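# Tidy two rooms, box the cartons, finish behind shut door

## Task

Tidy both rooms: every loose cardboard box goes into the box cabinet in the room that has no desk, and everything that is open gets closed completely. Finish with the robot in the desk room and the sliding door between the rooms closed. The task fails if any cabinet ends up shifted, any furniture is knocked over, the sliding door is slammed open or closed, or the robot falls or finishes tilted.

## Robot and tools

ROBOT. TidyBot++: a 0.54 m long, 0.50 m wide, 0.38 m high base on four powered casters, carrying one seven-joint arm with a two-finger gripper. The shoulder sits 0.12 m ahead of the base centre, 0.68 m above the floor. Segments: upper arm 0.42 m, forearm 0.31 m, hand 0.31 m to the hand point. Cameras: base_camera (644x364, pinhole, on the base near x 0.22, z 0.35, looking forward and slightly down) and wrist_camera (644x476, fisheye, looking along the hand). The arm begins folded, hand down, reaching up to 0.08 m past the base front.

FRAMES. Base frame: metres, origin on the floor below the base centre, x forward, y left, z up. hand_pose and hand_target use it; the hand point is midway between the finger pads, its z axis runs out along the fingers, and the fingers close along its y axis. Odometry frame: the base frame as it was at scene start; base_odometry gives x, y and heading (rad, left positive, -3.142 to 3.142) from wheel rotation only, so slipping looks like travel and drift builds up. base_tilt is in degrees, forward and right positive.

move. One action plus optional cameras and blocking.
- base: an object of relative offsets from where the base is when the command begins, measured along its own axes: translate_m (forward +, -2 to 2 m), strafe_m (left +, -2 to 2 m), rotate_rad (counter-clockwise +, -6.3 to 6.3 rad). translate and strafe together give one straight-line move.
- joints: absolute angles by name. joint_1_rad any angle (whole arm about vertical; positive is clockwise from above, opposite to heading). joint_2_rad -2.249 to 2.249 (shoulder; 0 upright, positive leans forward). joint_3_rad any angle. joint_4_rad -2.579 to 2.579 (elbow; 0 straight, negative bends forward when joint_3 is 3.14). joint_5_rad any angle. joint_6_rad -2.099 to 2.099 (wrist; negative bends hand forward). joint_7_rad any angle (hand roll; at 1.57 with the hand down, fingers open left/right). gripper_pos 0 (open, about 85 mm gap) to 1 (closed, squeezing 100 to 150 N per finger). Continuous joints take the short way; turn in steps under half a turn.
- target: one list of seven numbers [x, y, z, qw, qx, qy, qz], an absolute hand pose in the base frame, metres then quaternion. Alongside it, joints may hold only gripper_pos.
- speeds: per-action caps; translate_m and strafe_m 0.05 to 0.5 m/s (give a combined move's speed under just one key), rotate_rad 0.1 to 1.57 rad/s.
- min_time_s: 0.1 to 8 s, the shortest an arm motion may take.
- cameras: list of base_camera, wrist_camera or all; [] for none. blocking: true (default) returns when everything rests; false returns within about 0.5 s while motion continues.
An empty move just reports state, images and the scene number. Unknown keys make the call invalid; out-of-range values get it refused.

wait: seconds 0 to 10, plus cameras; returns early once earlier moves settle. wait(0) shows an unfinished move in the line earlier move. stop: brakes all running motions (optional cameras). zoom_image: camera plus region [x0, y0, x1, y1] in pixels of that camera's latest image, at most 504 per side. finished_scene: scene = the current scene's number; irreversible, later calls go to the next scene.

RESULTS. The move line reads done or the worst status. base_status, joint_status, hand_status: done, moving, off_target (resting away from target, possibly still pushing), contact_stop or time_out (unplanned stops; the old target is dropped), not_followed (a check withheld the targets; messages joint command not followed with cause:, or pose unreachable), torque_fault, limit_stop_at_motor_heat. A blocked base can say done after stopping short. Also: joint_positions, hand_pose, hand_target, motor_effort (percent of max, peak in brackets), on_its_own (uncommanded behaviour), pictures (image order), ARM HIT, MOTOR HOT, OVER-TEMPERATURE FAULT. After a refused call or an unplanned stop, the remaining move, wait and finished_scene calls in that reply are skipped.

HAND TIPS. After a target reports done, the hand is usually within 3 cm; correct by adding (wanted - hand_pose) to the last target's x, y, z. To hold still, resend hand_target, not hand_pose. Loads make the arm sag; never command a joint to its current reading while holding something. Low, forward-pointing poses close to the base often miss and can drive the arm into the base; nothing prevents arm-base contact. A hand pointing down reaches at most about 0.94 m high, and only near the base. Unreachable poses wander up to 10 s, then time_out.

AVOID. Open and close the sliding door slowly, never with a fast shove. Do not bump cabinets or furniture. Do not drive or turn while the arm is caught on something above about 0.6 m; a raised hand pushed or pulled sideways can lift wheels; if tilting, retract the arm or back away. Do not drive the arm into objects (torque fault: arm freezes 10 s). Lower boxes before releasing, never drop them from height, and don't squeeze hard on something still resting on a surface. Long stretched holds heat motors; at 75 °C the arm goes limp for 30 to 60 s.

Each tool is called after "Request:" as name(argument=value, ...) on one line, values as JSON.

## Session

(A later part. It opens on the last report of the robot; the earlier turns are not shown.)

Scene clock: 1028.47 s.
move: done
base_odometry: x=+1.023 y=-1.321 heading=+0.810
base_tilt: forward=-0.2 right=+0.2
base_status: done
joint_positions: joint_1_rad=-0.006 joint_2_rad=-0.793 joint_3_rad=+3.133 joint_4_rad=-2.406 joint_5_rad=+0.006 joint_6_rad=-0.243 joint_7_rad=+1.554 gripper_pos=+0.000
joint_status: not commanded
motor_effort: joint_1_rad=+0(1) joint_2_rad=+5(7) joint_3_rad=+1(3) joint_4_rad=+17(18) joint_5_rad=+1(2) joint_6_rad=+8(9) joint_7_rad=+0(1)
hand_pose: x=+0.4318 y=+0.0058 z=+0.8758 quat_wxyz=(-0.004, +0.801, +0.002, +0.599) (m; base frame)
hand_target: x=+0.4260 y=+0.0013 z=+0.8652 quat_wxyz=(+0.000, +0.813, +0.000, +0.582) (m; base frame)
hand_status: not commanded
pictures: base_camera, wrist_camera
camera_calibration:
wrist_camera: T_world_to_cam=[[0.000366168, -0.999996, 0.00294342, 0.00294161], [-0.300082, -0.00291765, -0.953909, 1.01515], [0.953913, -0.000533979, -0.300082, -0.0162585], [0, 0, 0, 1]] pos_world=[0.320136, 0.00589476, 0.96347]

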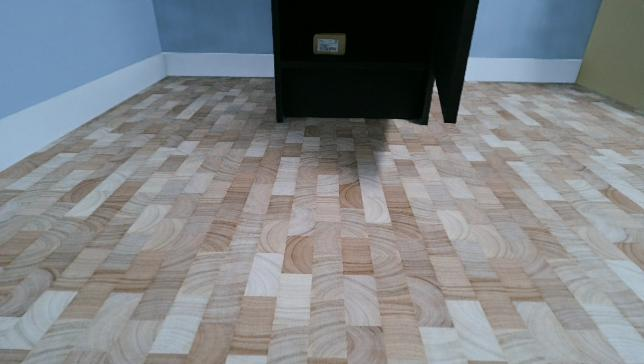

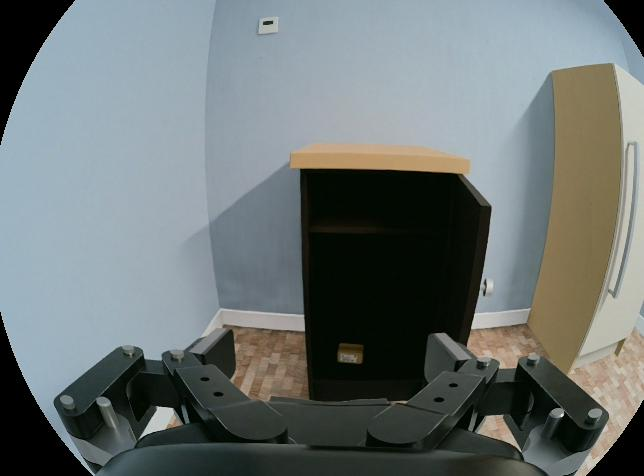

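Request:
move(base={"translate_m": -0.45, "strafe_m": -1.3, "rotate_rad": -3.25}, speeds={"strafe_m": 0.45, "rotate_rad": 1.0})

Scene clock: 1062.67 s.
move: done
base_odometry: x=+1.654 y=-2.543 heading=-2.440
base_tilt: forward=-0.2 right=+0.2
base_status: done
joint_positions: joint_1_rad=-0.006 joint_2_rad=-0.793 joint_3_rad=+3.134 joint_4_rad=-2.406 joint_5_rad=+0.006 joint_6_rad=-0.243 joint_7_rad=+1.554 gripper_pos=+0.000
joint_status: not commanded
motor_effort: joint_1_rad=+0(1) joint_2_rad=+5(6) joint_3_rad=+0(2) joint_4_rad=+18(18) joint_5_rad=+2(2) joint_6_rad=+8(9) joint_7_rad=+0(1)
hand_pose: x=+0.4318 y=+0.0056 z=+0.8758 quat_wxyz=(-0.004, +0.801, +0.001, +0.599) (m; base frame)
hand_target: x=+0.4260 y=+0.0013 z=+0.8652 quat_wxyz=(+0.000, +0.813, +0.000, +0.582) (m; base frame)
hand_status: not commanded
pictures: base_camera, wrist_camera
camera_calibration:
wrist_camera: T_world_to_cam=[[-0.0000642755, -0.999997, 0.00254921, 0.00325974], [-0.300199, -0.00241234, -0.953874, 1.01515], [0.953877, -0.00082658, -0.300198, -0.0161343], [0, 0, 0, 1]] pos_world=[0.320136, 0.00569527, 0.963471]

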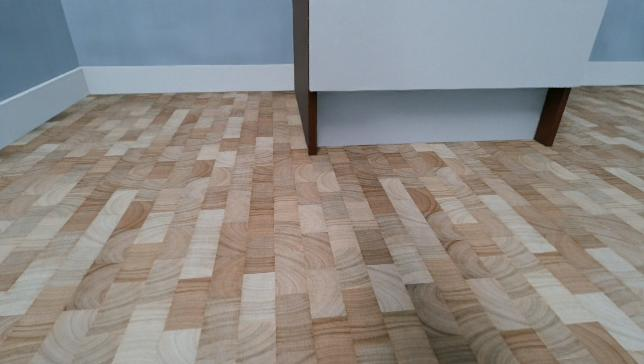

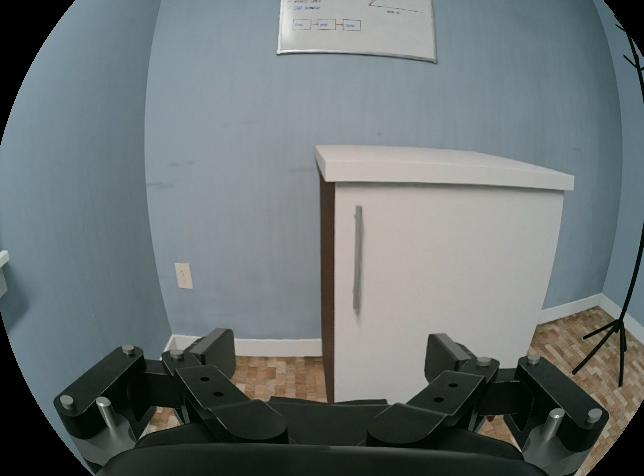

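Request:
zoom_image(camera="base_camera", region=[270, 0, 620, 170])

Request:
zoom_image(camera="wrist_camera", region=[300, 130, 420, 250])

Scaled by 1.440.

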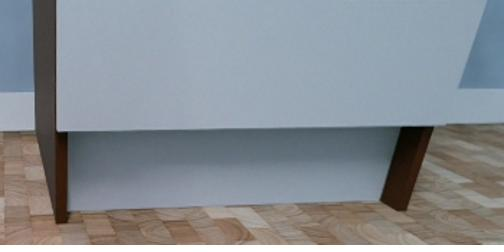

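Scaled by 4.200.

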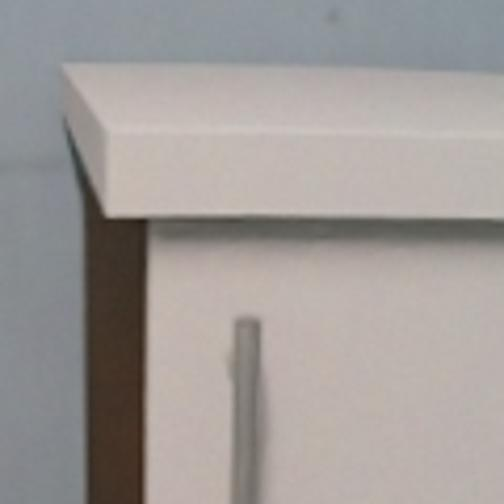

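Request:
move(base={"translate_m": 0.38, "strafe_m": -1.3, "rotate_rad": -1.462}, speeds={"strafe_m": 0.45, "rotate_rad": 0.6})

Scene clock: 1087.60 s.
move: done
base_odometry: x=+0.524 y=-1.795 heading=+2.380
base_tilt: forward=-0.3 right=+0.2
base_status: done
joint_positions: joint_1_rad=-0.006 joint_2_rad=-0.793 joint_3_rad=+3.134 joint_4_rad=-2.406 joint_5_rad=+0.006 joint_6_rad=-0.243 joint_7_rad=+1.554 gripper_pos=+0.000
joint_status: not commanded
motor_effort: joint_1_rad=+0(1) joint_2_rad=+6(6) joint_3_rad=+1(3) joint_4_rad=+18(18) joint_5_rad=+1(3) joint_6_rad=+8(9) joint_7_rad=+1(1)
hand_pose: x=+0.4318 y=+0.0056 z=+0.8758 quat_wxyz=(-0.004, +0.801, +0.001, +0.599) (m; base frame)
hand_target: x=+0.4260 y=+0.0013 z=+0.8652 quat_wxyz=(+0.000, +0.813, +0.000, +0.582) (m; base frame)
hand_status: not commanded
pictures: base_camera, wrist_camera
camera_calibration:
wrist_camera: T_world_to_cam=[[-0.0000639941, -0.999997, 0.0025486, 0.00326024], [-0.30029, -0.00241176, -0.953845, 1.01515], [0.953848, -0.00082636, -0.300289, -0.0160367], [0, 0, 0, 1]] pos_world=[0.320136, 0.00569527, 0.963471]

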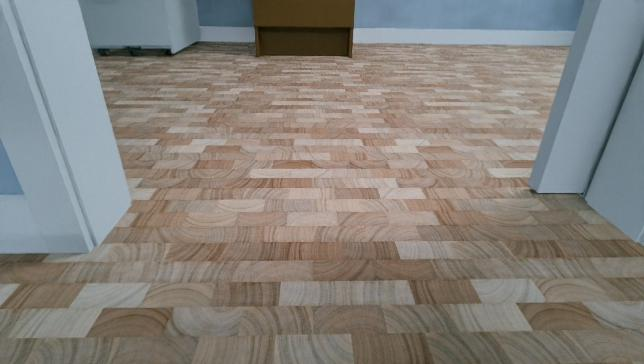

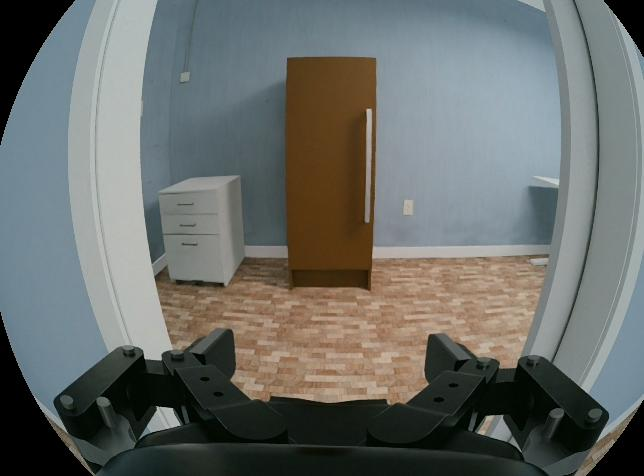

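Request:
move(base={"translate_m": 1.4, "strafe_m": -0.05}, speeds={"translate_m": 0.35}, cameras=[])

Request:
move(base={"rotate_rad": 1.571}, speeds={"rotate_rad": 0.9}, joints={"joint_1_rad": 0, "joint_2_rad": -0.6, "joint_3_rad": 3.1416, "joint_4_rad": -2.3, "joint_5_rad": 0, "joint_6_rad": -0.75, "joint_7_rad": 1.571})

Scene clock: 1106.40 s.
move: done
base_odometry: x=-0.455 y=-0.793 heading=+2.380
base_tilt: forward=-0.2 right=+0.2
base_status: done
joint_positions: joint_1_rad=-0.006 joint_2_rad=-0.797 joint_3_rad=+3.134 joint_4_rad=-2.406 joint_5_rad=+0.006 joint_6_rad=-0.245 joint_7_rad=+1.554 gripper_pos=+0.000
joint_status: not commanded
motor_effort: joint_1_rad=+0(1) joint_2_rad=+5(8) joint_3_rad=+1(2) joint_4_rad=+17(18) joint_5_rad=+1(2) joint_6_rad=+8(9) joint_7_rad=+0(1)
hand_pose: x=+0.4310 y=+0.0056 z=+0.8766 quat_wxyz=(-0.004, +0.800, +0.001, +0.600) (m; base frame)
hand_target: x=+0.4260 y=+0.0013 z=+0.8652 quat_wxyz=(+0.000, +0.813, +0.000, +0.582) (m; base frame)
hand_status: not commanded
pictures: none
No camera images: "cameras" was empty.

Scene clock: 1109.00 s.
move: done
base_odometry: x=-0.455 y=-0.793 heading=-2.332
base_tilt: forward=-0.3 right=+0.2
base_status: done
joint_positions: joint_1_rad=-0.006 joint_2_rad=-0.612 joint_3_rad=+3.134 joint_4_rad=-2.346 joint_5_rad=+0.006 joint_6_rad=-0.695 joint_7_rad=+1.554 gripper_pos=+0.000
joint_status: all done
motor_effort: joint_1_rad=+0(2) joint_2_rad=+2(7) joint_3_rad=+1(2) joint_4_rad=+16(18) joint_5_rad=+1(3) joint_6_rad=+5(8) joint_7_rad=+0(1)
hand_pose: x=+0.3906 y=+0.0039 z=+0.7393 quat_wxyz=(-0.001, +0.937, +0.000, +0.349) (m; base frame)
hand_target: x=+0.3917 y=+0.0014 z=+0.7488 quat_wxyz=(+0.000, +0.941, +0.000, +0.339) (m; base frame)
hand_status: not commanded
pictures: base_camera, wrist_camera
camera_calibration:
wrist_camera: T_world_to_cam=[[-0.00124204, -0.999956, 0.00932502, -0.00265057], [-0.769406, -0.00500085, -0.63874, 0.82282], [0.638759, -0.00796807, -0.769366, 0.452091], [0, 0, 0, 1]] pos_world=[0.344303, 0.00506665, 0.873417]

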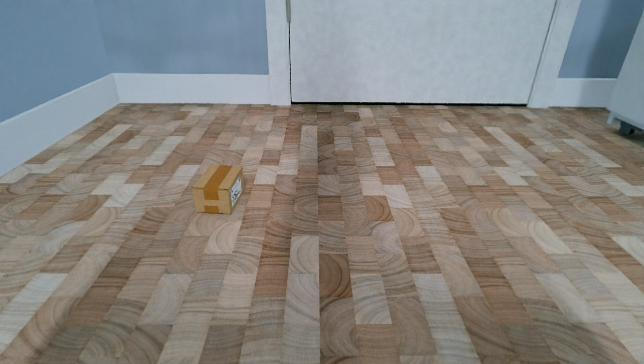

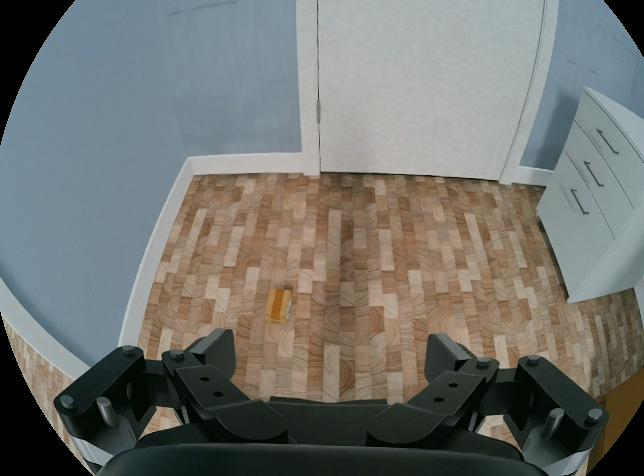

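Request:
move(base={"translate_m": 0.2, "strafe_m": 0.173}, speeds={"strafe_m": 0.2}, joints={"joint_1_rad": 0, "joint_2_rad": 1.3735, "joint_3_rad": 3.1416, "joint_4_rad": -1.5466, "joint_5_rad": 0, "joint_6_rad": -0.2215, "joint_7_rad": 1.406, "gripper_pos": 0}, min_time_s=2)

Scene clock: 1159.03 s.
move: done
base_odometry: x=-0.467 y=-1.057 heading=-2.332
base_tilt: forward=-0.2 right=+0.2
base_status: done
joint_positions: joint_1_rad=-0.006 joint_2_rad=+1.354 joint_3_rad=+3.134 joint_4_rad=-1.575 joint_5_rad=+0.006 joint_6_rad=-0.270 joint_7_rad=+1.476 gripper_pos=+0.000
joint_status: all done
motor_effort: joint_1_rad=+0(2) joint_2_rad=-33(35) joint_3_rad=-1(2) joint_4_rad=+2(17) joint_5_rad=+2(3) joint_6_rad=-1(7) joint_7_rad=+0(2)
hand_pose: x=+0.5782 y=+0.0084 z=+0.1542 quat_wxyz=(-0.002, +0.999, -0.040, -0.029) (m; base frame)
hand_target: x=+0.6007 y=+0.0014 z=+0.1463 quat_wxyz=(+0.000, +0.997, -0.082, +0.000) (m; base frame)
hand_status: not commanded
pictures: base_camera, wrist_camera
camera_calibration:
wrist_camera: T_world_to_cam=[[-0.0752913, -0.99713, 0.00795913, 0.0505852], [-0.994163, 0.075681, 0.0768898, 0.612344], [-0.0772714, -0.00212354, -0.997008, 0.331282], [0, 0, 0, 1]] pos_world=[0.638177, 0.00480072, 0.282805]

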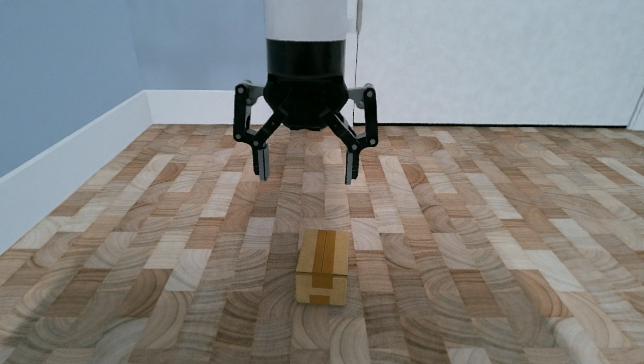

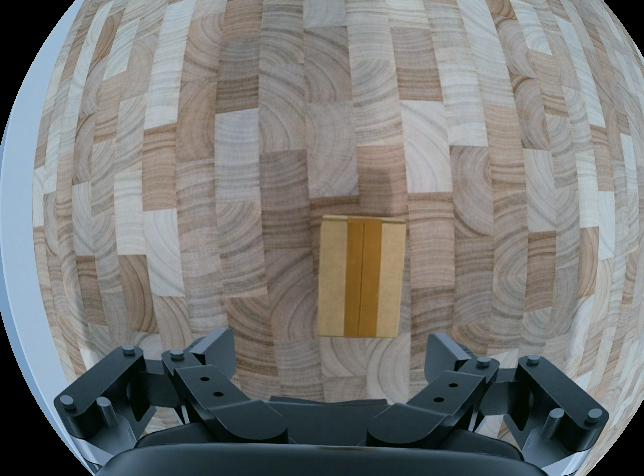

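Request:
move(base={"strafe_m": -0.017}, speeds={"strafe_m": 0.1}, joints={"joint_1_rad": 0, "joint_2_rad": 1.62, "joint_3_rad": 3.1416, "joint_4_rad": -1.32, "joint_5_rad": 0, "joint_6_rad": -0.16, "joint_7_rad": 1.406}, min_time_s=2)

Scene clock: 1182.37 s.
move: done
base_odometry: x=-0.480 y=-1.046 heading=-2.332
base_tilt: forward=-0.2 right=+0.2
base_status: done
joint_positions: joint_1_rad=+0.001 joint_2_rad=+1.597 joint_3_rad=+3.136 joint_4_rad=-1.347 joint_5_rad=+0.006 joint_6_rad=-0.207 joint_7_rad=+1.476 gripper_pos=+0.000
joint_status: all done
motor_effort: joint_1_rad=+0(4) joint_2_rad=-34(36) joint_3_rad=-1(3) joint_4_rad=+2(3) joint_5_rad=+2(3) joint_6_rad=-1(2) joint_7_rad=+1(1)
hand_pose: x=+0.5985 y=+0.0039 z=+0.0514 quat_wxyz=(-0.002, +0.999, -0.045, -0.005) (m; base frame)
hand_target: x=+0.6151 y=+0.0014 z=+0.0421 quat_wxyz=(-0.002, +0.996, -0.082, +0.021) (m; base frame)
hand_status: not commanded
pictures: base_camera, wrist_camera
camera_calibration:
wrist_camera: T_world_to_cam=[[-0.0855574, -0.996318, 0.00546455, 0.0546302], [-0.995905, 0.0856802, 0.0288616, 0.644308], [-0.0292235, -0.00297285, -0.999568, 0.201651], [0, 0, 0, 1]] pos_world=[0.652236, -0.000175872, 0.18267]

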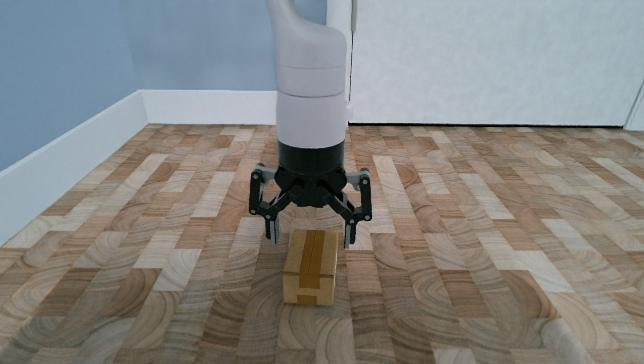

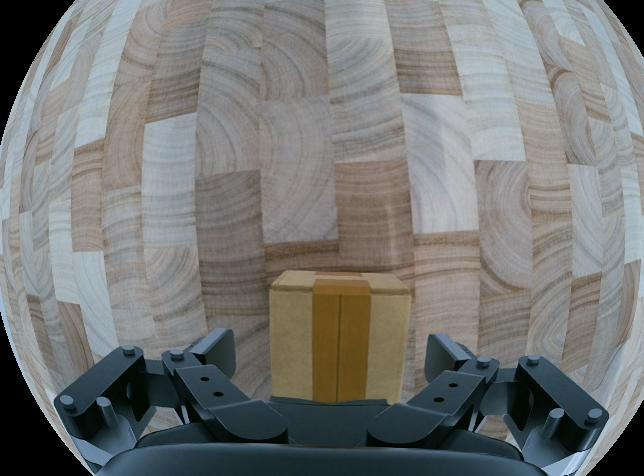

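Request:
move(joints={"joint_1_rad": 0.01, "joint_2_rad": 1.661, "joint_3_rad": 3.1416, "joint_4_rad": -1.328, "joint_5_rad": 0, "joint_6_rad": -0.102, "joint_7_rad": 1.406}, min_time_s=1)

Scene clock: 1196.17 s.
move: done
base_odometry: x=-0.480 y=-1.046 heading=-2.332
base_tilt: forward=-0.2 right=+0.2
base_status: not commanded
joint_positions: joint_1_rad=+0.001 joint_2_rad=+1.636 joint_3_rad=+3.136 joint_4_rad=-1.347 joint_5_rad=+0.006 joint_6_rad=-0.150 joint_7_rad=+1.476 gripper_pos=+0.000
joint_status: all done
motor_effort: joint_1_rad=+0(1) joint_2_rad=-33(35) joint_3_rad=-1(2) joint_4_rad=+2(3) joint_5_rad=+2(3) joint_6_rad=+0(2) joint_7_rad=+0(1)
hand_pose: x=+0.5917 y=+0.0040 z=+0.0330 quat_wxyz=(-0.003, +0.999, -0.046, +0.005) (m; base frame)
hand_target: x=+0.6016 y=-0.0035 z=+0.0223 quat_wxyz=(-0.002, +0.996, -0.087, +0.025) (m; base frame)
hand_status: not commanded
pictures: base_camera, wrist_camera
camera_calibration:
wrist_camera: T_world_to_cam=[[-0.0859404, -0.996294, 0.00356297, 0.0544964], [-0.996245, 0.0859728, 0.0102546, 0.638897], [-0.0105229, -0.00266831, -0.999941, 0.172077], [0, 0, 0, 1]] pos_world=[0.642992, -0.0001742, 0.165321]

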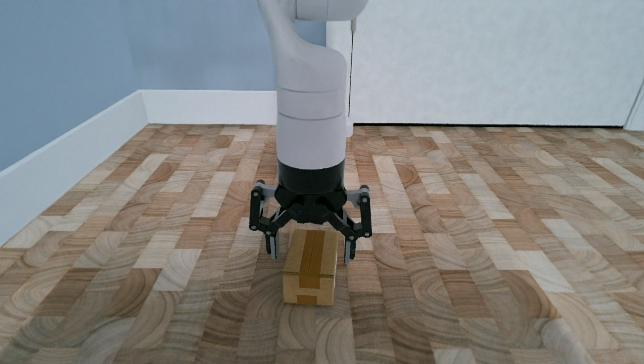

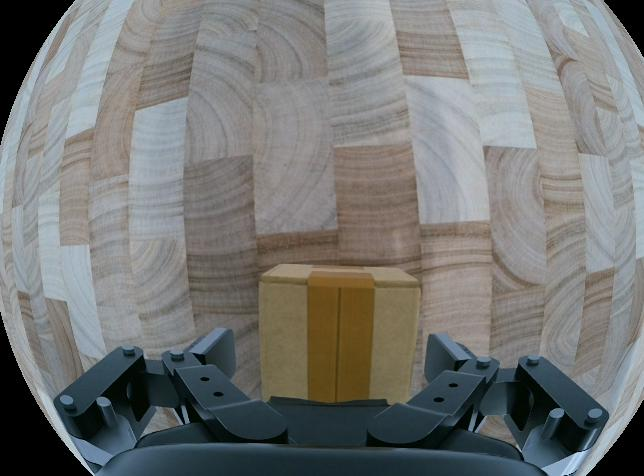

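Request:
move(joints={"gripper_pos": 0.42})

Scene clock: 1204.20 s.
move: off_target
base_odometry: x=-0.480 y=-1.046 heading=-2.331
base_tilt: forward=-0.2 right=+0.2
base_status: not commanded
joint_positions: joint_1_rad=+0.001 joint_2_rad=+1.635 joint_3_rad=+3.136 joint_4_rad=-1.347 joint_5_rad=+0.006 joint_6_rad=-0.149 joint_7_rad=+1.476 gripper_pos=+0.356
joint_status: gripper_pos off_target (ended at +0.356, target +0.420)
motor_effort: joint_1_rad=+0(1) joint_2_rad=-27(34) joint_3_rad=-1(2) joint_4_rad=+2(4) joint_5_rad=+2(2) joint_6_rad=+1(3) joint_7_rad=+0(1)
hand_pose: x=+0.5927 y=+0.0040 z=+0.0335 quat_wxyz=(-0.003, +0.999, -0.046, +0.006) (m; base frame)
hand_target: x=+0.6016 y=-0.0035 z=+0.0223 quat_wxyz=(-0.002, +0.996, -0.087, +0.025) (m; base frame)
hand_status: not commanded
pictures: base_camera, wrist_camera
camera_calibration:
wrist_camera: T_world_to_cam=[[-0.086053, -0.996285, 0.00338156, 0.0546579], [-0.996255, 0.0860781, 0.00816127, 0.639949], [-0.00842203, -0.0026666, -0.999961, 0.17133], [0, 0, 0, 1]] pos_world=[0.643698, -0.000173922, 0.165916]

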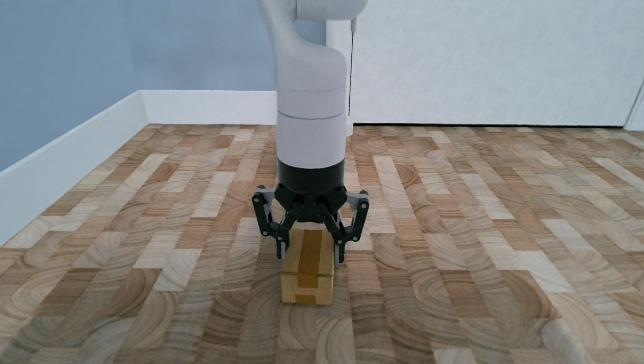

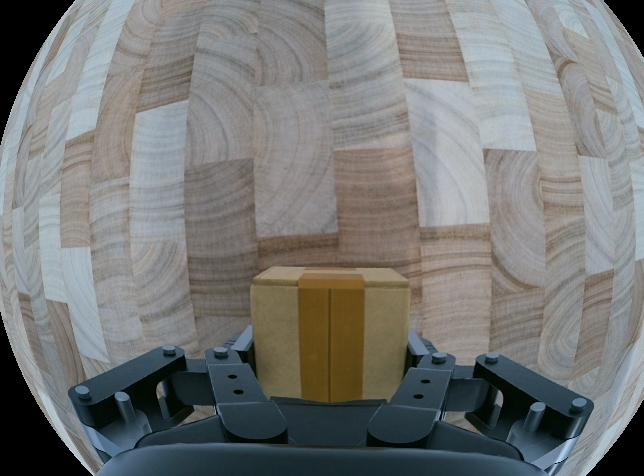

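Request:
move(joints={"joint_1_rad": 0.01, "joint_2_rad": 0.19, "joint_3_rad": 3.1416, "joint_4_rad": -2.01, "joint_5_rad": 0, "joint_6_rad": -0.94, "joint_7_rad": 1.571}, min_time_s=2.5, cameras=["wrist_camera"])

Request:
move(base={"translate_m": -0.2, "strafe_m": -0.17, "rotate_rad": 1.571}, speeds={"strafe_m": 0.2, "rotate_rad": 0.9})

Scene clock: 1275.27 s.
move: done
base_odometry: x=-0.480 y=-1.046 heading=-2.331
base_tilt: forward=-0.2 right=+0.2
base_status: not commanded
joint_positions: joint_1_rad=+0.001 joint_2_rad=+0.224 joint_3_rad=+3.136 joint_4_rad=-1.988 joint_5_rad=+0.006 joint_6_rad=-0.891 joint_7_rad=+1.501 gripper_pos=+0.356
joint_status: all done
motor_effort: joint_1_rad=+0(1) joint_2_rad=-18(39) joint_3_rad=+0(2) joint_4_rad=+11(12) joint_5_rad=+1(3) joint_6_rad=-1(2) joint_7_rad=+0(1)
hand_pose: x=+0.4764 y=+0.0016 z=+0.5928 quat_wxyz=(+0.001, +0.999, -0.031, +0.019) (m; base frame)
hand_target: x=+0.4531 y=-0.0020 z=+0.5987 quat_wxyz=(+0.000, +1.000, -0.005, +0.001) (m; base frame)
hand_status: not commanded
pictures: wrist_camera
camera_calibration:
wrist_camera: T_world_to_cam=[[-0.0574349, -0.9983, 0.0099009, 0.0229169], [-0.998169, 0.0572334, -0.019564, 0.537076], [0.0189641, -0.0110064, -0.99976, 0.716519], [0, 0, 0, 1]] pos_world=[0.523821, 0.0000255546, 0.726628]

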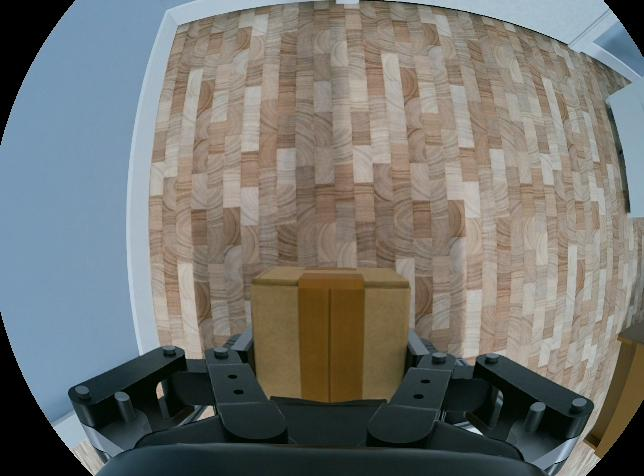

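Scene clock: 1277.93 s.
move: done
base_odometry: x=-0.465 y=-0.784 heading=-0.761
base_tilt: forward=-0.2 right=+0.2
base_status: done
joint_positions: joint_1_rad=+0.002 joint_2_rad=+0.222 joint_3_rad=+3.136 joint_4_rad=-1.990 joint_5_rad=+0.006 joint_6_rad=-0.895 joint_7_rad=+1.501 gripper_pos=+0.356
joint_status: not commanded
motor_effort: joint_1_rad=+0(2) joint_2_rad=-18(20) joint_3_rad=-1(2) joint_4_rad=+11(12) joint_5_rad=+1(3) joint_6_rad=+0(2) joint_7_rad=+0(1)
hand_pose: x=+0.4742 y=+0.0014 z=+0.5932 quat_wxyz=(+0.001, +0.999, -0.031, +0.017) (m; base frame)
hand_target: x=+0.4531 y=-0.0020 z=+0.5987 quat_wxyz=(+0.000, +1.000, -0.005, +0.001) (m; base frame)
hand_status: not commanded
pictures: base_camera, wrist_camera
camera_calibration:
wrist_camera: T_world_to_cam=[[-0.0575914, -0.998289, 0.010135, 0.0225356], [-0.998231, 0.057432, -0.0153698, 0.532464], [0.0147614, -0.0110022, -0.999831, 0.718905], [0, 0, 0, 1]] pos_world=[0.522208, -0.000173908, 0.726739]

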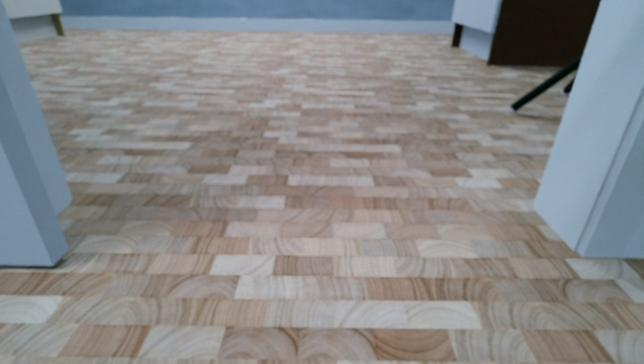

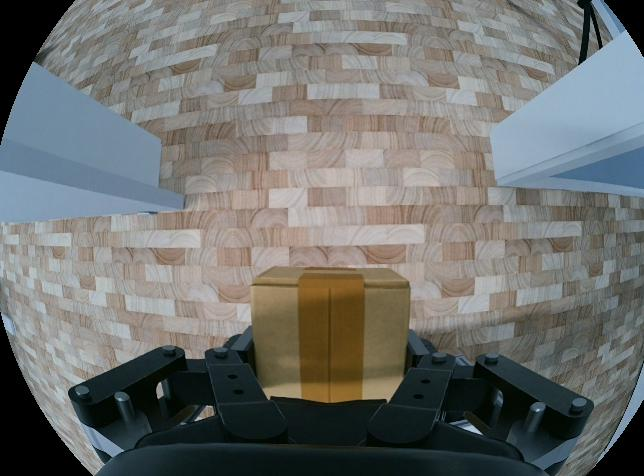

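Request:
move(base={"translate_m": 1.42, "strafe_m": -0.02}, speeds={"translate_m": 0.35}, cameras=[])

Scene clock: 1291.83 s.
move: done
base_odometry: x=+0.550 y=-1.777 heading=-0.760
base_tilt: forward=-0.2 right=+0.1
base_status: done
joint_positions: joint_1_rad=+0.002 joint_2_rad=+0.216 joint_3_rad=+3.136 joint_4_rad=-1.995 joint_5_rad=+0.006 joint_6_rad=-0.900 joint_7_rad=+1.501 gripper_pos=+0.356
joint_status: not commanded
motor_effort: joint_1_rad=+0(1) joint_2_rad=-18(20) joint_3_rad=+0(1) joint_4_rad=+11(13) joint_5_rad=+2(2) joint_6_rad=-1(2) joint_7_rad=+0(1)
hand_pose: x=+0.4708 y=+0.0014 z=+0.5938 quat_wxyz=(+0.001, +0.999, -0.031, +0.015) (m; base frame)
hand_target: x=+0.4531 y=-0.0020 z=+0.5987 quat_wxyz=(+0.000, +1.000, -0.005, +0.001) (m; base frame)
hand_status: not commanded
pictures: none
No camera images: "cameras" was empty.

Request:
move(base={"translate_m": 0.16, "strafe_m": 0.62, "rotate_rad": 1.571}, speeds={"strafe_m": 0.35, "rotate_rad": 0.9})

Scene clock: 1306.57 s.
move: done
base_odometry: x=+1.093 y=-1.438 heading=+0.812
base_tilt: forward=-0.3 right=+0.2
base_status: done
joint_positions: joint_1_rad=+0.009 joint_2_rad=+0.216 joint_3_rad=+3.139 joint_4_rad=-1.995 joint_5_rad=+0.006 joint_6_rad=-0.900 joint_7_rad=+1.501 gripper_pos=+0.356
joint_status: not commanded
motor_effort: joint_1_rad=+0(3) joint_2_rad=-18(20) joint_3_rad=+0(3) joint_4_rad=+11(12) joint_5_rad=+1(3) joint_6_rad=-1(2) joint_7_rad=+0(1)
hand_pose: x=+0.4708 y=-0.0021 z=+0.5938 quat_wxyz=(+0.001, +0.999, -0.036, +0.015) (m; base frame)
hand_target: x=+0.4531 y=-0.0020 z=+0.5987 quat_wxyz=(+0.000, +1.000, -0.005, +0.001) (m; base frame)
hand_status: not commanded
pictures: base_camera, wrist_camera
camera_calibration:
wrist_camera: T_world_to_cam=[[-0.0673667, -0.997666, 0.0111102, 0.0227637], [-0.997672, 0.06724, -0.0114079, 0.526682], [0.0106343, -0.0118529, -0.999873, 0.721584], [0, 0, 0, 1]] pos_world=[0.519316, -0.00415067, 0.727247]

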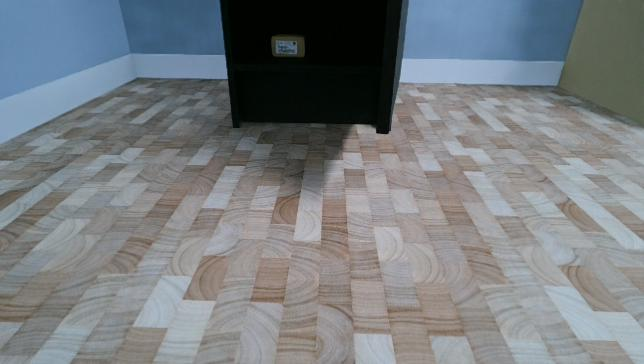

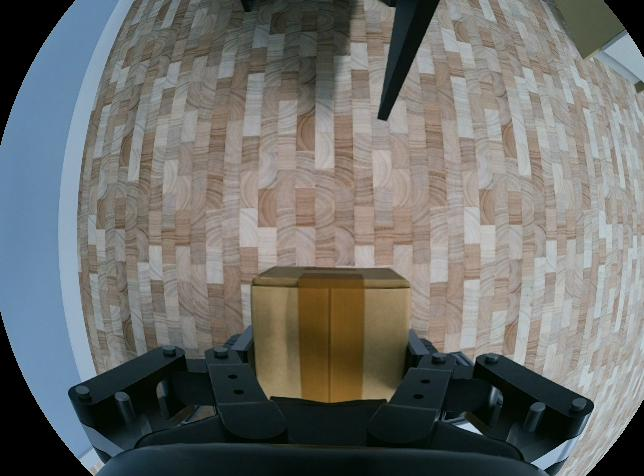

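Request:
move(base={"translate_m": 0.45, "strafe_m": 0.03}, speeds={"translate_m": 0.25})

Scene clock: 1342.03 s.
move: done
base_odometry: x=+1.381 y=-1.091 heading=+0.812
base_tilt: forward=-0.3 right=+0.2
base_status: done
joint_positions: joint_1_rad=+0.009 joint_2_rad=+0.213 joint_3_rad=+3.139 joint_4_rad=-1.997 joint_5_rad=+0.006 joint_6_rad=-0.903 joint_7_rad=+1.501 gripper_pos=+0.356
joint_status: not commanded
motor_effort: joint_1_rad=+0(1) joint_2_rad=-18(21) joint_3_rad=+0(1) joint_4_rad=+11(12) joint_5_rad=+1(3) joint_6_rad=+0(3) joint_7_rad=+0(1)
hand_pose: x=+0.4692 y=-0.0021 z=+0.5944 quat_wxyz=(+0.001, +0.999, -0.036, +0.014) (m; base frame)
hand_target: x=+0.4531 y=-0.0020 z=+0.5987 quat_wxyz=(+0.000, +1.000, -0.005, +0.001) (m; base frame)
hand_status: not commanded
pictures: base_camera, wrist_camera
camera_calibration:
wrist_camera: T_world_to_cam=[[-0.0673461, -0.997667, 0.0112053, 0.0226845], [-0.997687, 0.067235, -0.0100113, 0.524271], [0.00923457, -0.0118537, -0.999887, 0.722738], [0, 0, 0, 1]] pos_world=[0.517912, -0.00405068, 0.727651]

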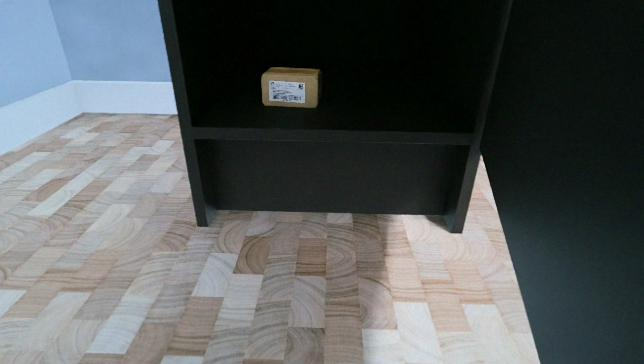

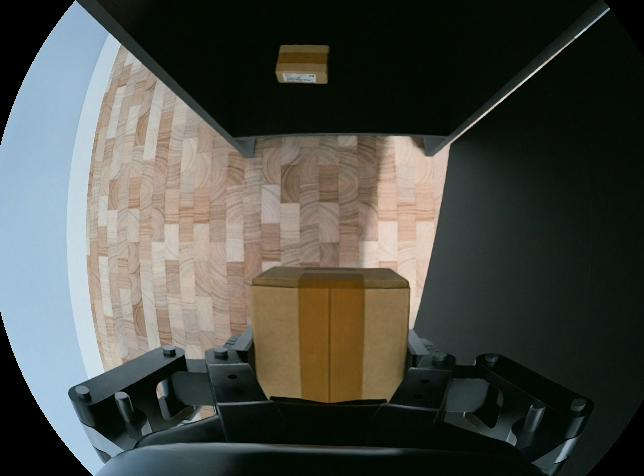

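Request:
move(base={"strafe_m": -0.25}, speeds={"strafe_m": 0.1})

Scene clock: 1349.13 s.
move: done
base_odometry: x=+1.562 y=-1.263 heading=+0.811
base_tilt: forward=-0.4 right=+0.1
base_status: done
joint_positions: joint_1_rad=-0.016 joint_2_rad=+0.213 joint_3_rad=+3.112 joint_4_rad=-1.997 joint_5_rad=-0.024 joint_6_rad=-0.903 joint_7_rad=+1.505 gripper_pos=+0.356
joint_status: not commanded
motor_effort: joint_1_rad=+6(11) joint_2_rad=-17(21) joint_3_rad=+6(11) joint_4_rad=+9(12) joint_5_rad=+7(13) joint_6_rad=-4(6) joint_7_rad=+0(1)
hand_pose: x=+0.4683 y=+0.0233 z=+0.5947 quat_wxyz=(-0.013, +1.000, -0.018, +0.014) (m; base frame)
hand_target: x=+0.4531 y=-0.0020 z=+0.5987 quat_wxyz=(+0.000, +1.000, -0.005, +0.001) (m; base frame)
hand_status: not commanded
pictures: base_camera, wrist_camera
camera_calibration:
wrist_camera: T_world_to_cam=[[-0.0304455, -0.999375, -0.0179517, 0.0480401], [-0.999497, 0.0305987, -0.00831901, 0.522342], [0.00886311, 0.0176893, -0.999804, 0.722845], [0, 0, 0, 1]] pos_world=[0.517135, 0.0192404, 0.727912]

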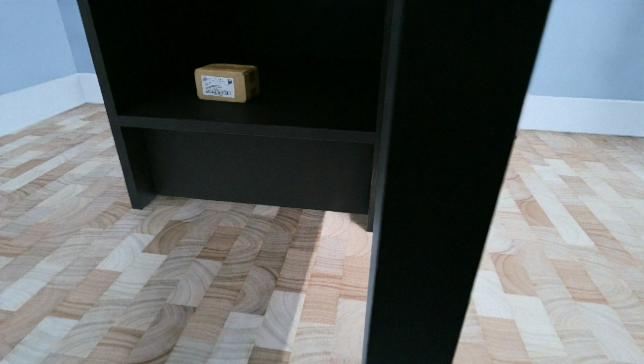

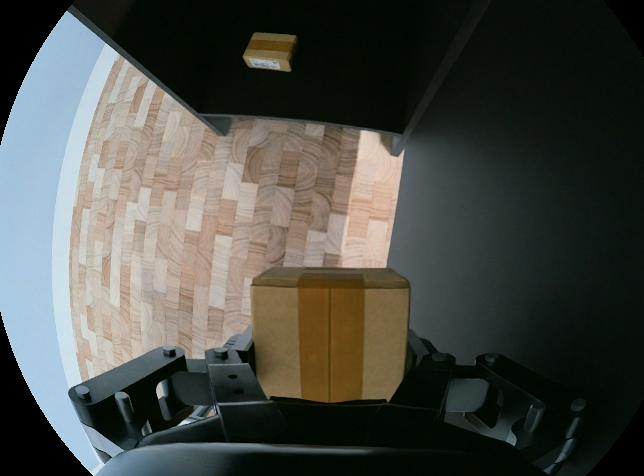

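Request:
move(base={"translate_m": -0.12}, speeds={"translate_m": 0.1})

Scene clock: 1403.97 s.
move: done
base_odometry: x=+1.479 y=-1.350 heading=+0.811
base_tilt: forward=-0.2 right=+0.2
base_status: done
joint_positions: joint_1_rad=-0.002 joint_2_rad=+0.210 joint_3_rad=+3.129 joint_4_rad=-1.999 joint_5_rad=-0.017 joint_6_rad=-0.905 joint_7_rad=+1.505 gripper_pos=+0.356
joint_status: not commanded
motor_effort: joint_1_rad=+0(6) joint_2_rad=-18(25) joint_3_rad=+1(6) joint_4_rad=+11(12) joint_5_rad=+2(6) joint_6_rad=-1(3) joint_7_rad=+0(1)
hand_pose: x=+0.4676 y=+0.0106 z=+0.5949 quat_wxyz=(-0.009, +0.999, -0.031, +0.013) (m; base frame)
hand_target: x=+0.4531 y=-0.0020 z=+0.5987 quat_wxyz=(+0.000, +1.000, -0.005, +0.001) (m; base frame)
hand_status: not commanded
pictures: base_camera, wrist_camera
camera_calibration:
wrist_camera: T_world_to_cam=[[-0.057364, -0.998313, -0.00900857, 0.0426656], [-0.998326, 0.0574266, -0.00685323, 0.520337], [0.007359, 0.00860036, -0.999936, 0.724094], [0, 0, 0, 1]] pos_world=[0.516585, 0.00648494, 0.727998]

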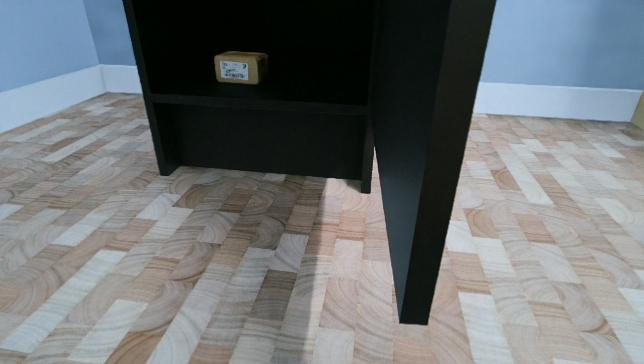

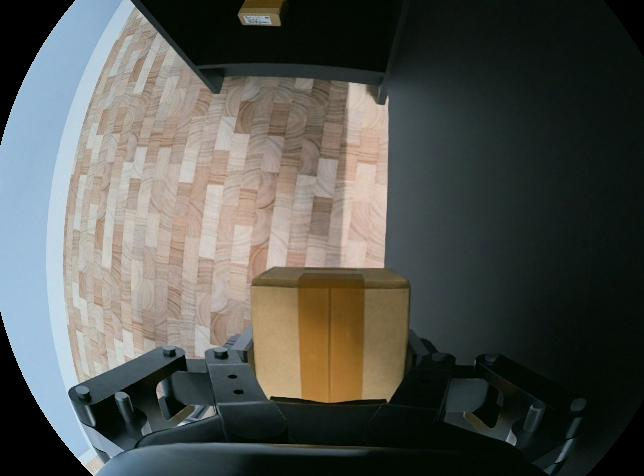

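Request:
move(base={"rotate_rad": -0.15}, speeds={"rotate_rad": 0.2}, cameras=["base_camera"])

Request:
move(base={"strafe_m": -0.1}, speeds={"strafe_m": 0.1})

Scene clock: 1479.90 s.
move: time_out
base_odometry: x=+1.479 y=-1.350 heading=+0.670
base_tilt: forward=-0.3 right=+0.2
base_status: rotate_rad time_out (by the wheels' count: -0.141 of -0.150)
joint_positions: joint_1_rad=-0.063 joint_2_rad=+0.210 joint_3_rad=+3.063 joint_4_rad=-1.997 joint_5_rad=-0.073 joint_6_rad=-0.906 joint_7_rad=+1.506 gripper_pos=+0.357
joint_status: not commanded
motor_effort: joint_1_rad=+13(18) joint_2_rad=-17(18) joint_3_rad=+12(18) joint_4_rad=+8(11) joint_5_rad=+15(19) joint_6_rad=-3(6) joint_7_rad=+1(1)
hand_pose: x=+0.4618 y=+0.0693 z=+0.5966 quat_wxyz=(-0.039, +0.999, +0.016, +0.010) (m; base frame)
hand_target: x=+0.4531 y=-0.0020 z=+0.5987 quat_wxyz=(+0.000, +1.000, -0.005, +0.001) (m; base frame)
hand_status: not commanded
pictures: base_camera

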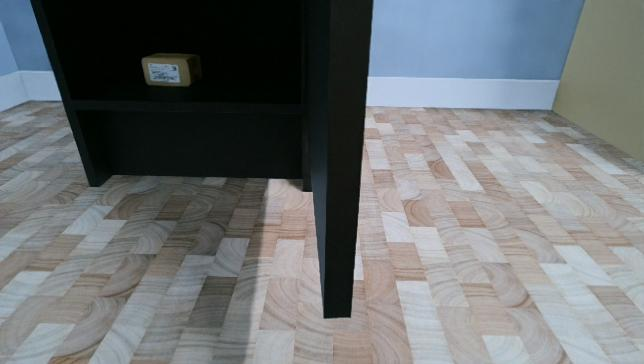

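not run: a stop that you did not command came earlier in this reply.

Request:
move(base={"strafe_m": 0.33}, speeds={"strafe_m": 0.2})

Scene clock: 1536.97 s.
move: done
base_odometry: x=+1.274 y=-1.091 heading=+0.669
base_tilt: forward=-0.2 right=+0.2
base_status: done
joint_positions: joint_1_rad=+0.005 joint_2_rad=+0.210 joint_3_rad=+3.135 joint_4_rad=-1.998 joint_5_rad=-0.016 joint_6_rad=-0.907 joint_7_rad=+1.507 gripper_pos=+0.357
joint_status: not commanded
motor_effort: joint_1_rad=+0(11) joint_2_rad=-18(19) joint_3_rad=+0(11) joint_4_rad=+11(12) joint_5_rad=+1(12) joint_6_rad=+0(2) joint_7_rad=+0(1)
hand_pose: x=+0.4676 y=+0.0060 z=+0.5951 quat_wxyz=(-0.008, +0.999, -0.036, +0.013) (m; base frame)
hand_target: x=+0.4531 y=-0.0020 z=+0.5987 quat_wxyz=(+0.000, +1.000, -0.005, +0.001) (m; base frame)
hand_status: not commanded
pictures: base_camera, wrist_camera
camera_calibration:
wrist_camera: T_world_to_cam=[[-0.067511, -0.997695, -0.00689449, 0.0415052], [-0.997696, 0.0675545, -0.00628271, 0.519981], [0.00673398, 0.00645445, -0.999956, 0.724674], [0, 0, 0, 1]] pos_world=[0.516705, 0.00160518, 0.728196]

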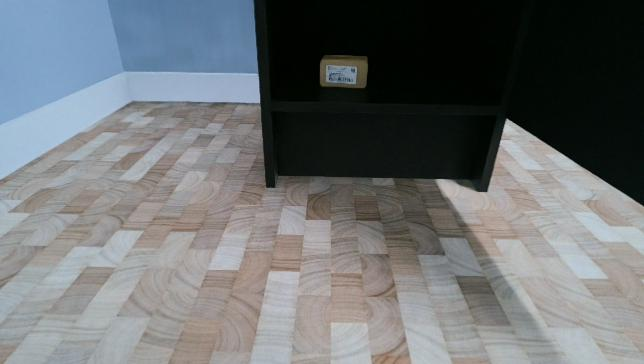

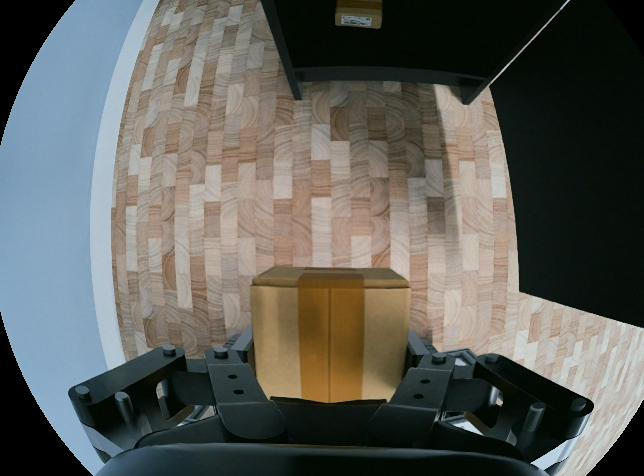

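Request:
move(cameras=["all"])

Scene clock: 1589.50 s.
base_odometry: x=+1.274 y=-1.091 heading=+0.669
base_tilt: forward=-0.3 right=+0.2
base_status: done
joint_positions: joint_1_rad=+0.005 joint_2_rad=+0.210 joint_3_rad=+3.135 joint_4_rad=-1.998 joint_5_rad=-0.016 joint_6_rad=-0.907 joint_7_rad=+1.507 gripper_pos=+0.357
joint_status: not commanded
motor_effort: joint_1_rad=+0(11) joint_2_rad=-18(19) joint_3_rad=+0(11) joint_4_rad=+11(12) joint_5_rad=+2(12) joint_6_rad=+0(2) joint_7_rad=+0(1)
hand_pose: x=+0.4676 y=+0.0060 z=+0.5951 quat_wxyz=(-0.008, +0.999, -0.036, +0.013) (m; base frame)
hand_target: x=+0.4531 y=-0.0020 z=+0.5987 quat_wxyz=(+0.000, +1.000, -0.005, +0.001) (m; base frame)
hand_status: not commanded
pictures: base_camera, wrist_camera
camera_calibration:
wrist_camera: T_world_to_cam=[[-0.067511, -0.997695, -0.00689449, 0.0415052], [-0.997696, 0.0675545, -0.00628271, 0.519981], [0.00673398, 0.00645445, -0.999956, 0.724674], [0, 0, 0, 1]] pos_world=[0.516705, 0.00160518, 0.728196]

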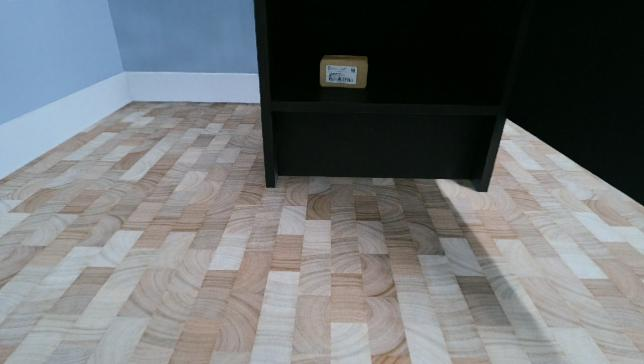

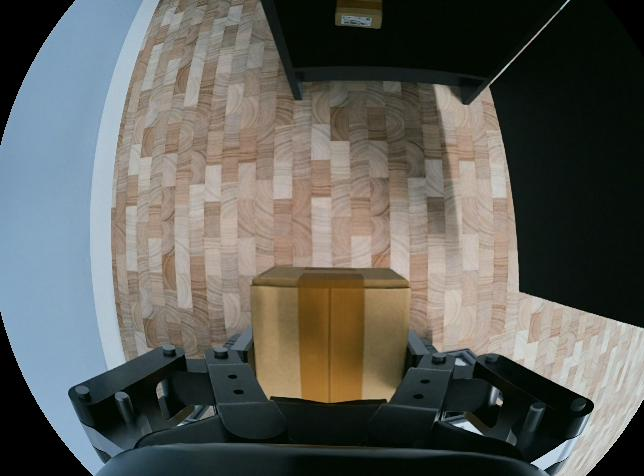

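Request:
move(base={"translate_m": -0.1}, joints={"joint_1_rad": 0.295, "joint_2_rad": 1.74, "joint_3_rad": 3.1416, "joint_4_rad": -0.09, "joint_5_rad": 0.0, "joint_6_rad": -1.36, "joint_7_rad": 1.84}, min_time_s=3.5, cameras=["all"])

Scene clock: 1720.63 s.
move: done
base_odometry: x=+1.196 y=-1.153 heading=+0.669
base_tilt: forward=-0.2 right=+0.2
base_status: done
joint_positions: joint_1_rad=+0.274 joint_2_rad=+1.725 joint_3_rad=+3.135 joint_4_rad=-0.136 joint_5_rad=-0.016 joint_6_rad=-1.311 joint_7_rad=+1.770 gripper_pos=+0.357
joint_status: all done
motor_effort: joint_1_rad=+0(2) joint_2_rad=-45(48) joint_3_rad=-1(2) joint_4_rad=+13(14) joint_5_rad=+1(3) joint_6_rad=-1(3) joint_7_rad=+0(2)
hand_pose: x=+0.8022 y=-0.1835 z=+0.2162 quat_wxyz=(-0.014, +0.999, -0.040, -0.012) (m; base frame)
hand_target: x=+0.7926 y=-0.2032 z=+0.2195 quat_wxyz=(-0.007, +1.000, -0.013, -0.023) (m; base frame)
hand_status: not commanded
pictures: base_camera, wrist_camera
camera_calibration:
wrist_camera: T_world_to_cam=[[-0.0756993, -0.996958, -0.0185357, -0.118385], [-0.996186, 0.0748055, 0.0449178, 0.853268], [-0.0433946, 0.0218652, -0.998819, 0.387641], [0, 0, 0, 1]] pos_world=[0.857874, -0.19033, 0.346662]

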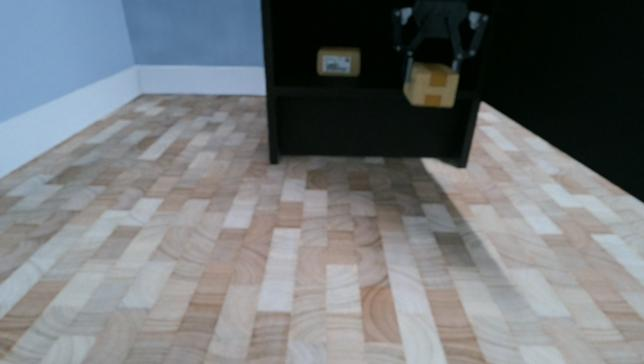

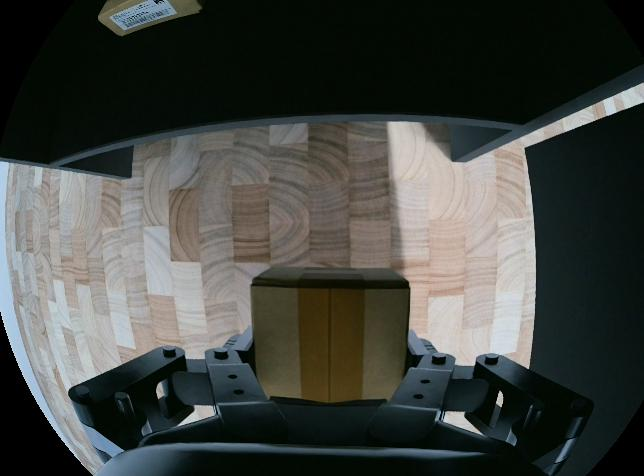

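Request:
move(joints={"joint_1_rad": 0.33, "joint_2_rad": 1.695, "joint_3_rad": 3.1416, "joint_4_rad": -0.09, "joint_5_rad": 0.0, "joint_6_rad": -1.36, "joint_7_rad": 1.93}, min_time_s=1.0, cameras=["base_camera"])

Request:
move(base={"translate_m": 0.12}, speeds={"translate_m": 0.12}, cameras=["base_camera"])

Scene clock: 1744.97 s.
move: done
base_odometry: x=+1.196 y=-1.153 heading=+0.669
base_tilt: forward=-0.2 right=+0.2
base_status: not commanded
joint_positions: joint_1_rad=+0.310 joint_2_rad=+1.725 joint_3_rad=+3.135 joint_4_rad=-0.136 joint_5_rad=-0.016 joint_6_rad=-1.312 joint_7_rad=+1.860 gripper_pos=+0.357
joint_status: all done
motor_effort: joint_1_rad=+0(1) joint_2_rad=-45(46) joint_3_rad=-1(2) joint_4_rad=+13(14) joint_5_rad=+1(3) joint_6_rad=-1(2) joint_7_rad=+0(1)
hand_pose: x=+0.7952 y=-0.2075 z=+0.2162 quat_wxyz=(-0.015, +1.000, -0.013, -0.012) (m; base frame)
hand_target: x=+0.8040 y=-0.2332 z=+0.2516 quat_wxyz=(-0.001, +1.000, +0.015, -0.002) (m; base frame)
hand_status: not commanded
pictures: base_camera

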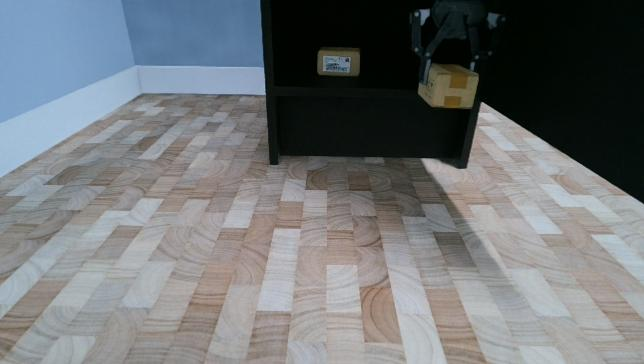

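Scene clock: 1746.50 s.
move: done
base_odometry: x=+1.290 y=-1.079 heading=+0.670
base_tilt: forward=-0.2 right=+0.2
base_status: done
joint_positions: joint_1_rad=+0.315 joint_2_rad=+1.725 joint_3_rad=+3.135 joint_4_rad=-0.131 joint_5_rad=-0.016 joint_6_rad=-1.318 joint_7_rad=+1.860 gripper_pos=+0.357
joint_status: not commanded
motor_effort: joint_1_rad=+0(3) joint_2_rad=-45(47) joint_3_rad=-1(2) joint_4_rad=+13(14) joint_5_rad=+1(2) joint_6_rad=+0(3) joint_7_rad=+0(1)
hand_pose: x=+0.7944 y=-0.2110 z=+0.2178 quat_wxyz=(-0.015, +1.000, -0.015, -0.012) (m; base frame)
hand_target: x=+0.8040 y=-0.2332 z=+0.2516 quat_wxyz=(-0.001, +1.000, +0.015, -0.002) (m; base frame)
hand_status: not commanded
pictures: base_camera

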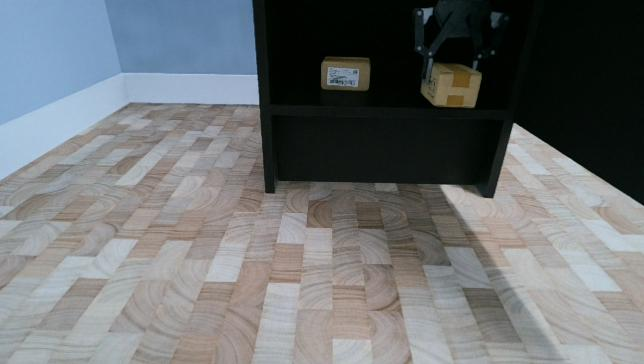

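Request:
move(joints={"joint_1_rad": 0.33, "joint_2_rad": 1.64, "joint_3_rad": 3.1416, "joint_4_rad": -0.09, "joint_5_rad": 0.0, "joint_6_rad": -1.40, "joint_7_rad": 1.93}, min_time_s=1.0, cameras=["base_camera"])

Scene clock: 1757.30 s.
move: done
base_odometry: x=+1.290 y=-1.079 heading=+0.670
base_tilt: forward=-0.3 right=+0.2
base_status: not commanded
joint_positions: joint_1_rad=+0.315 joint_2_rad=+1.705 joint_3_rad=+3.135 joint_4_rad=-0.131 joint_5_rad=-0.016 joint_6_rad=-1.352 joint_7_rad=+1.860 gripper_pos=+0.357
joint_status: all done
motor_effort: joint_1_rad=+0(1) joint_2_rad=-45(46) joint_3_rad=-1(2) joint_4_rad=+13(14) joint_5_rad=+2(2) joint_6_rad=-1(3) joint_7_rad=+1(1)
hand_pose: x=+0.7928 y=-0.2104 z=+0.2323 quat_wxyz=(-0.017, +1.000, -0.015, -0.019) (m; base frame)
hand_target: x=+0.8136 y=-0.2365 z=+0.2916 quat_wxyz=(+0.002, +1.000, +0.015, +0.005) (m; base frame)
hand_status: not commanded
pictures: base_camera

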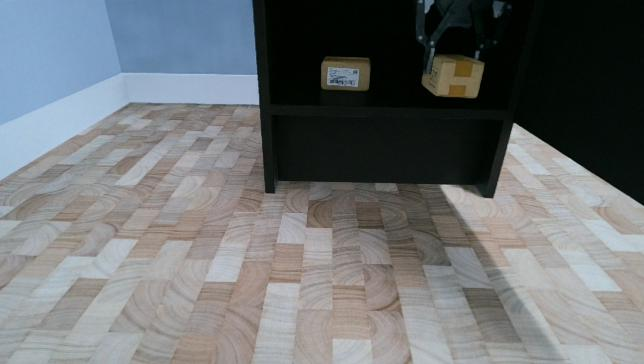

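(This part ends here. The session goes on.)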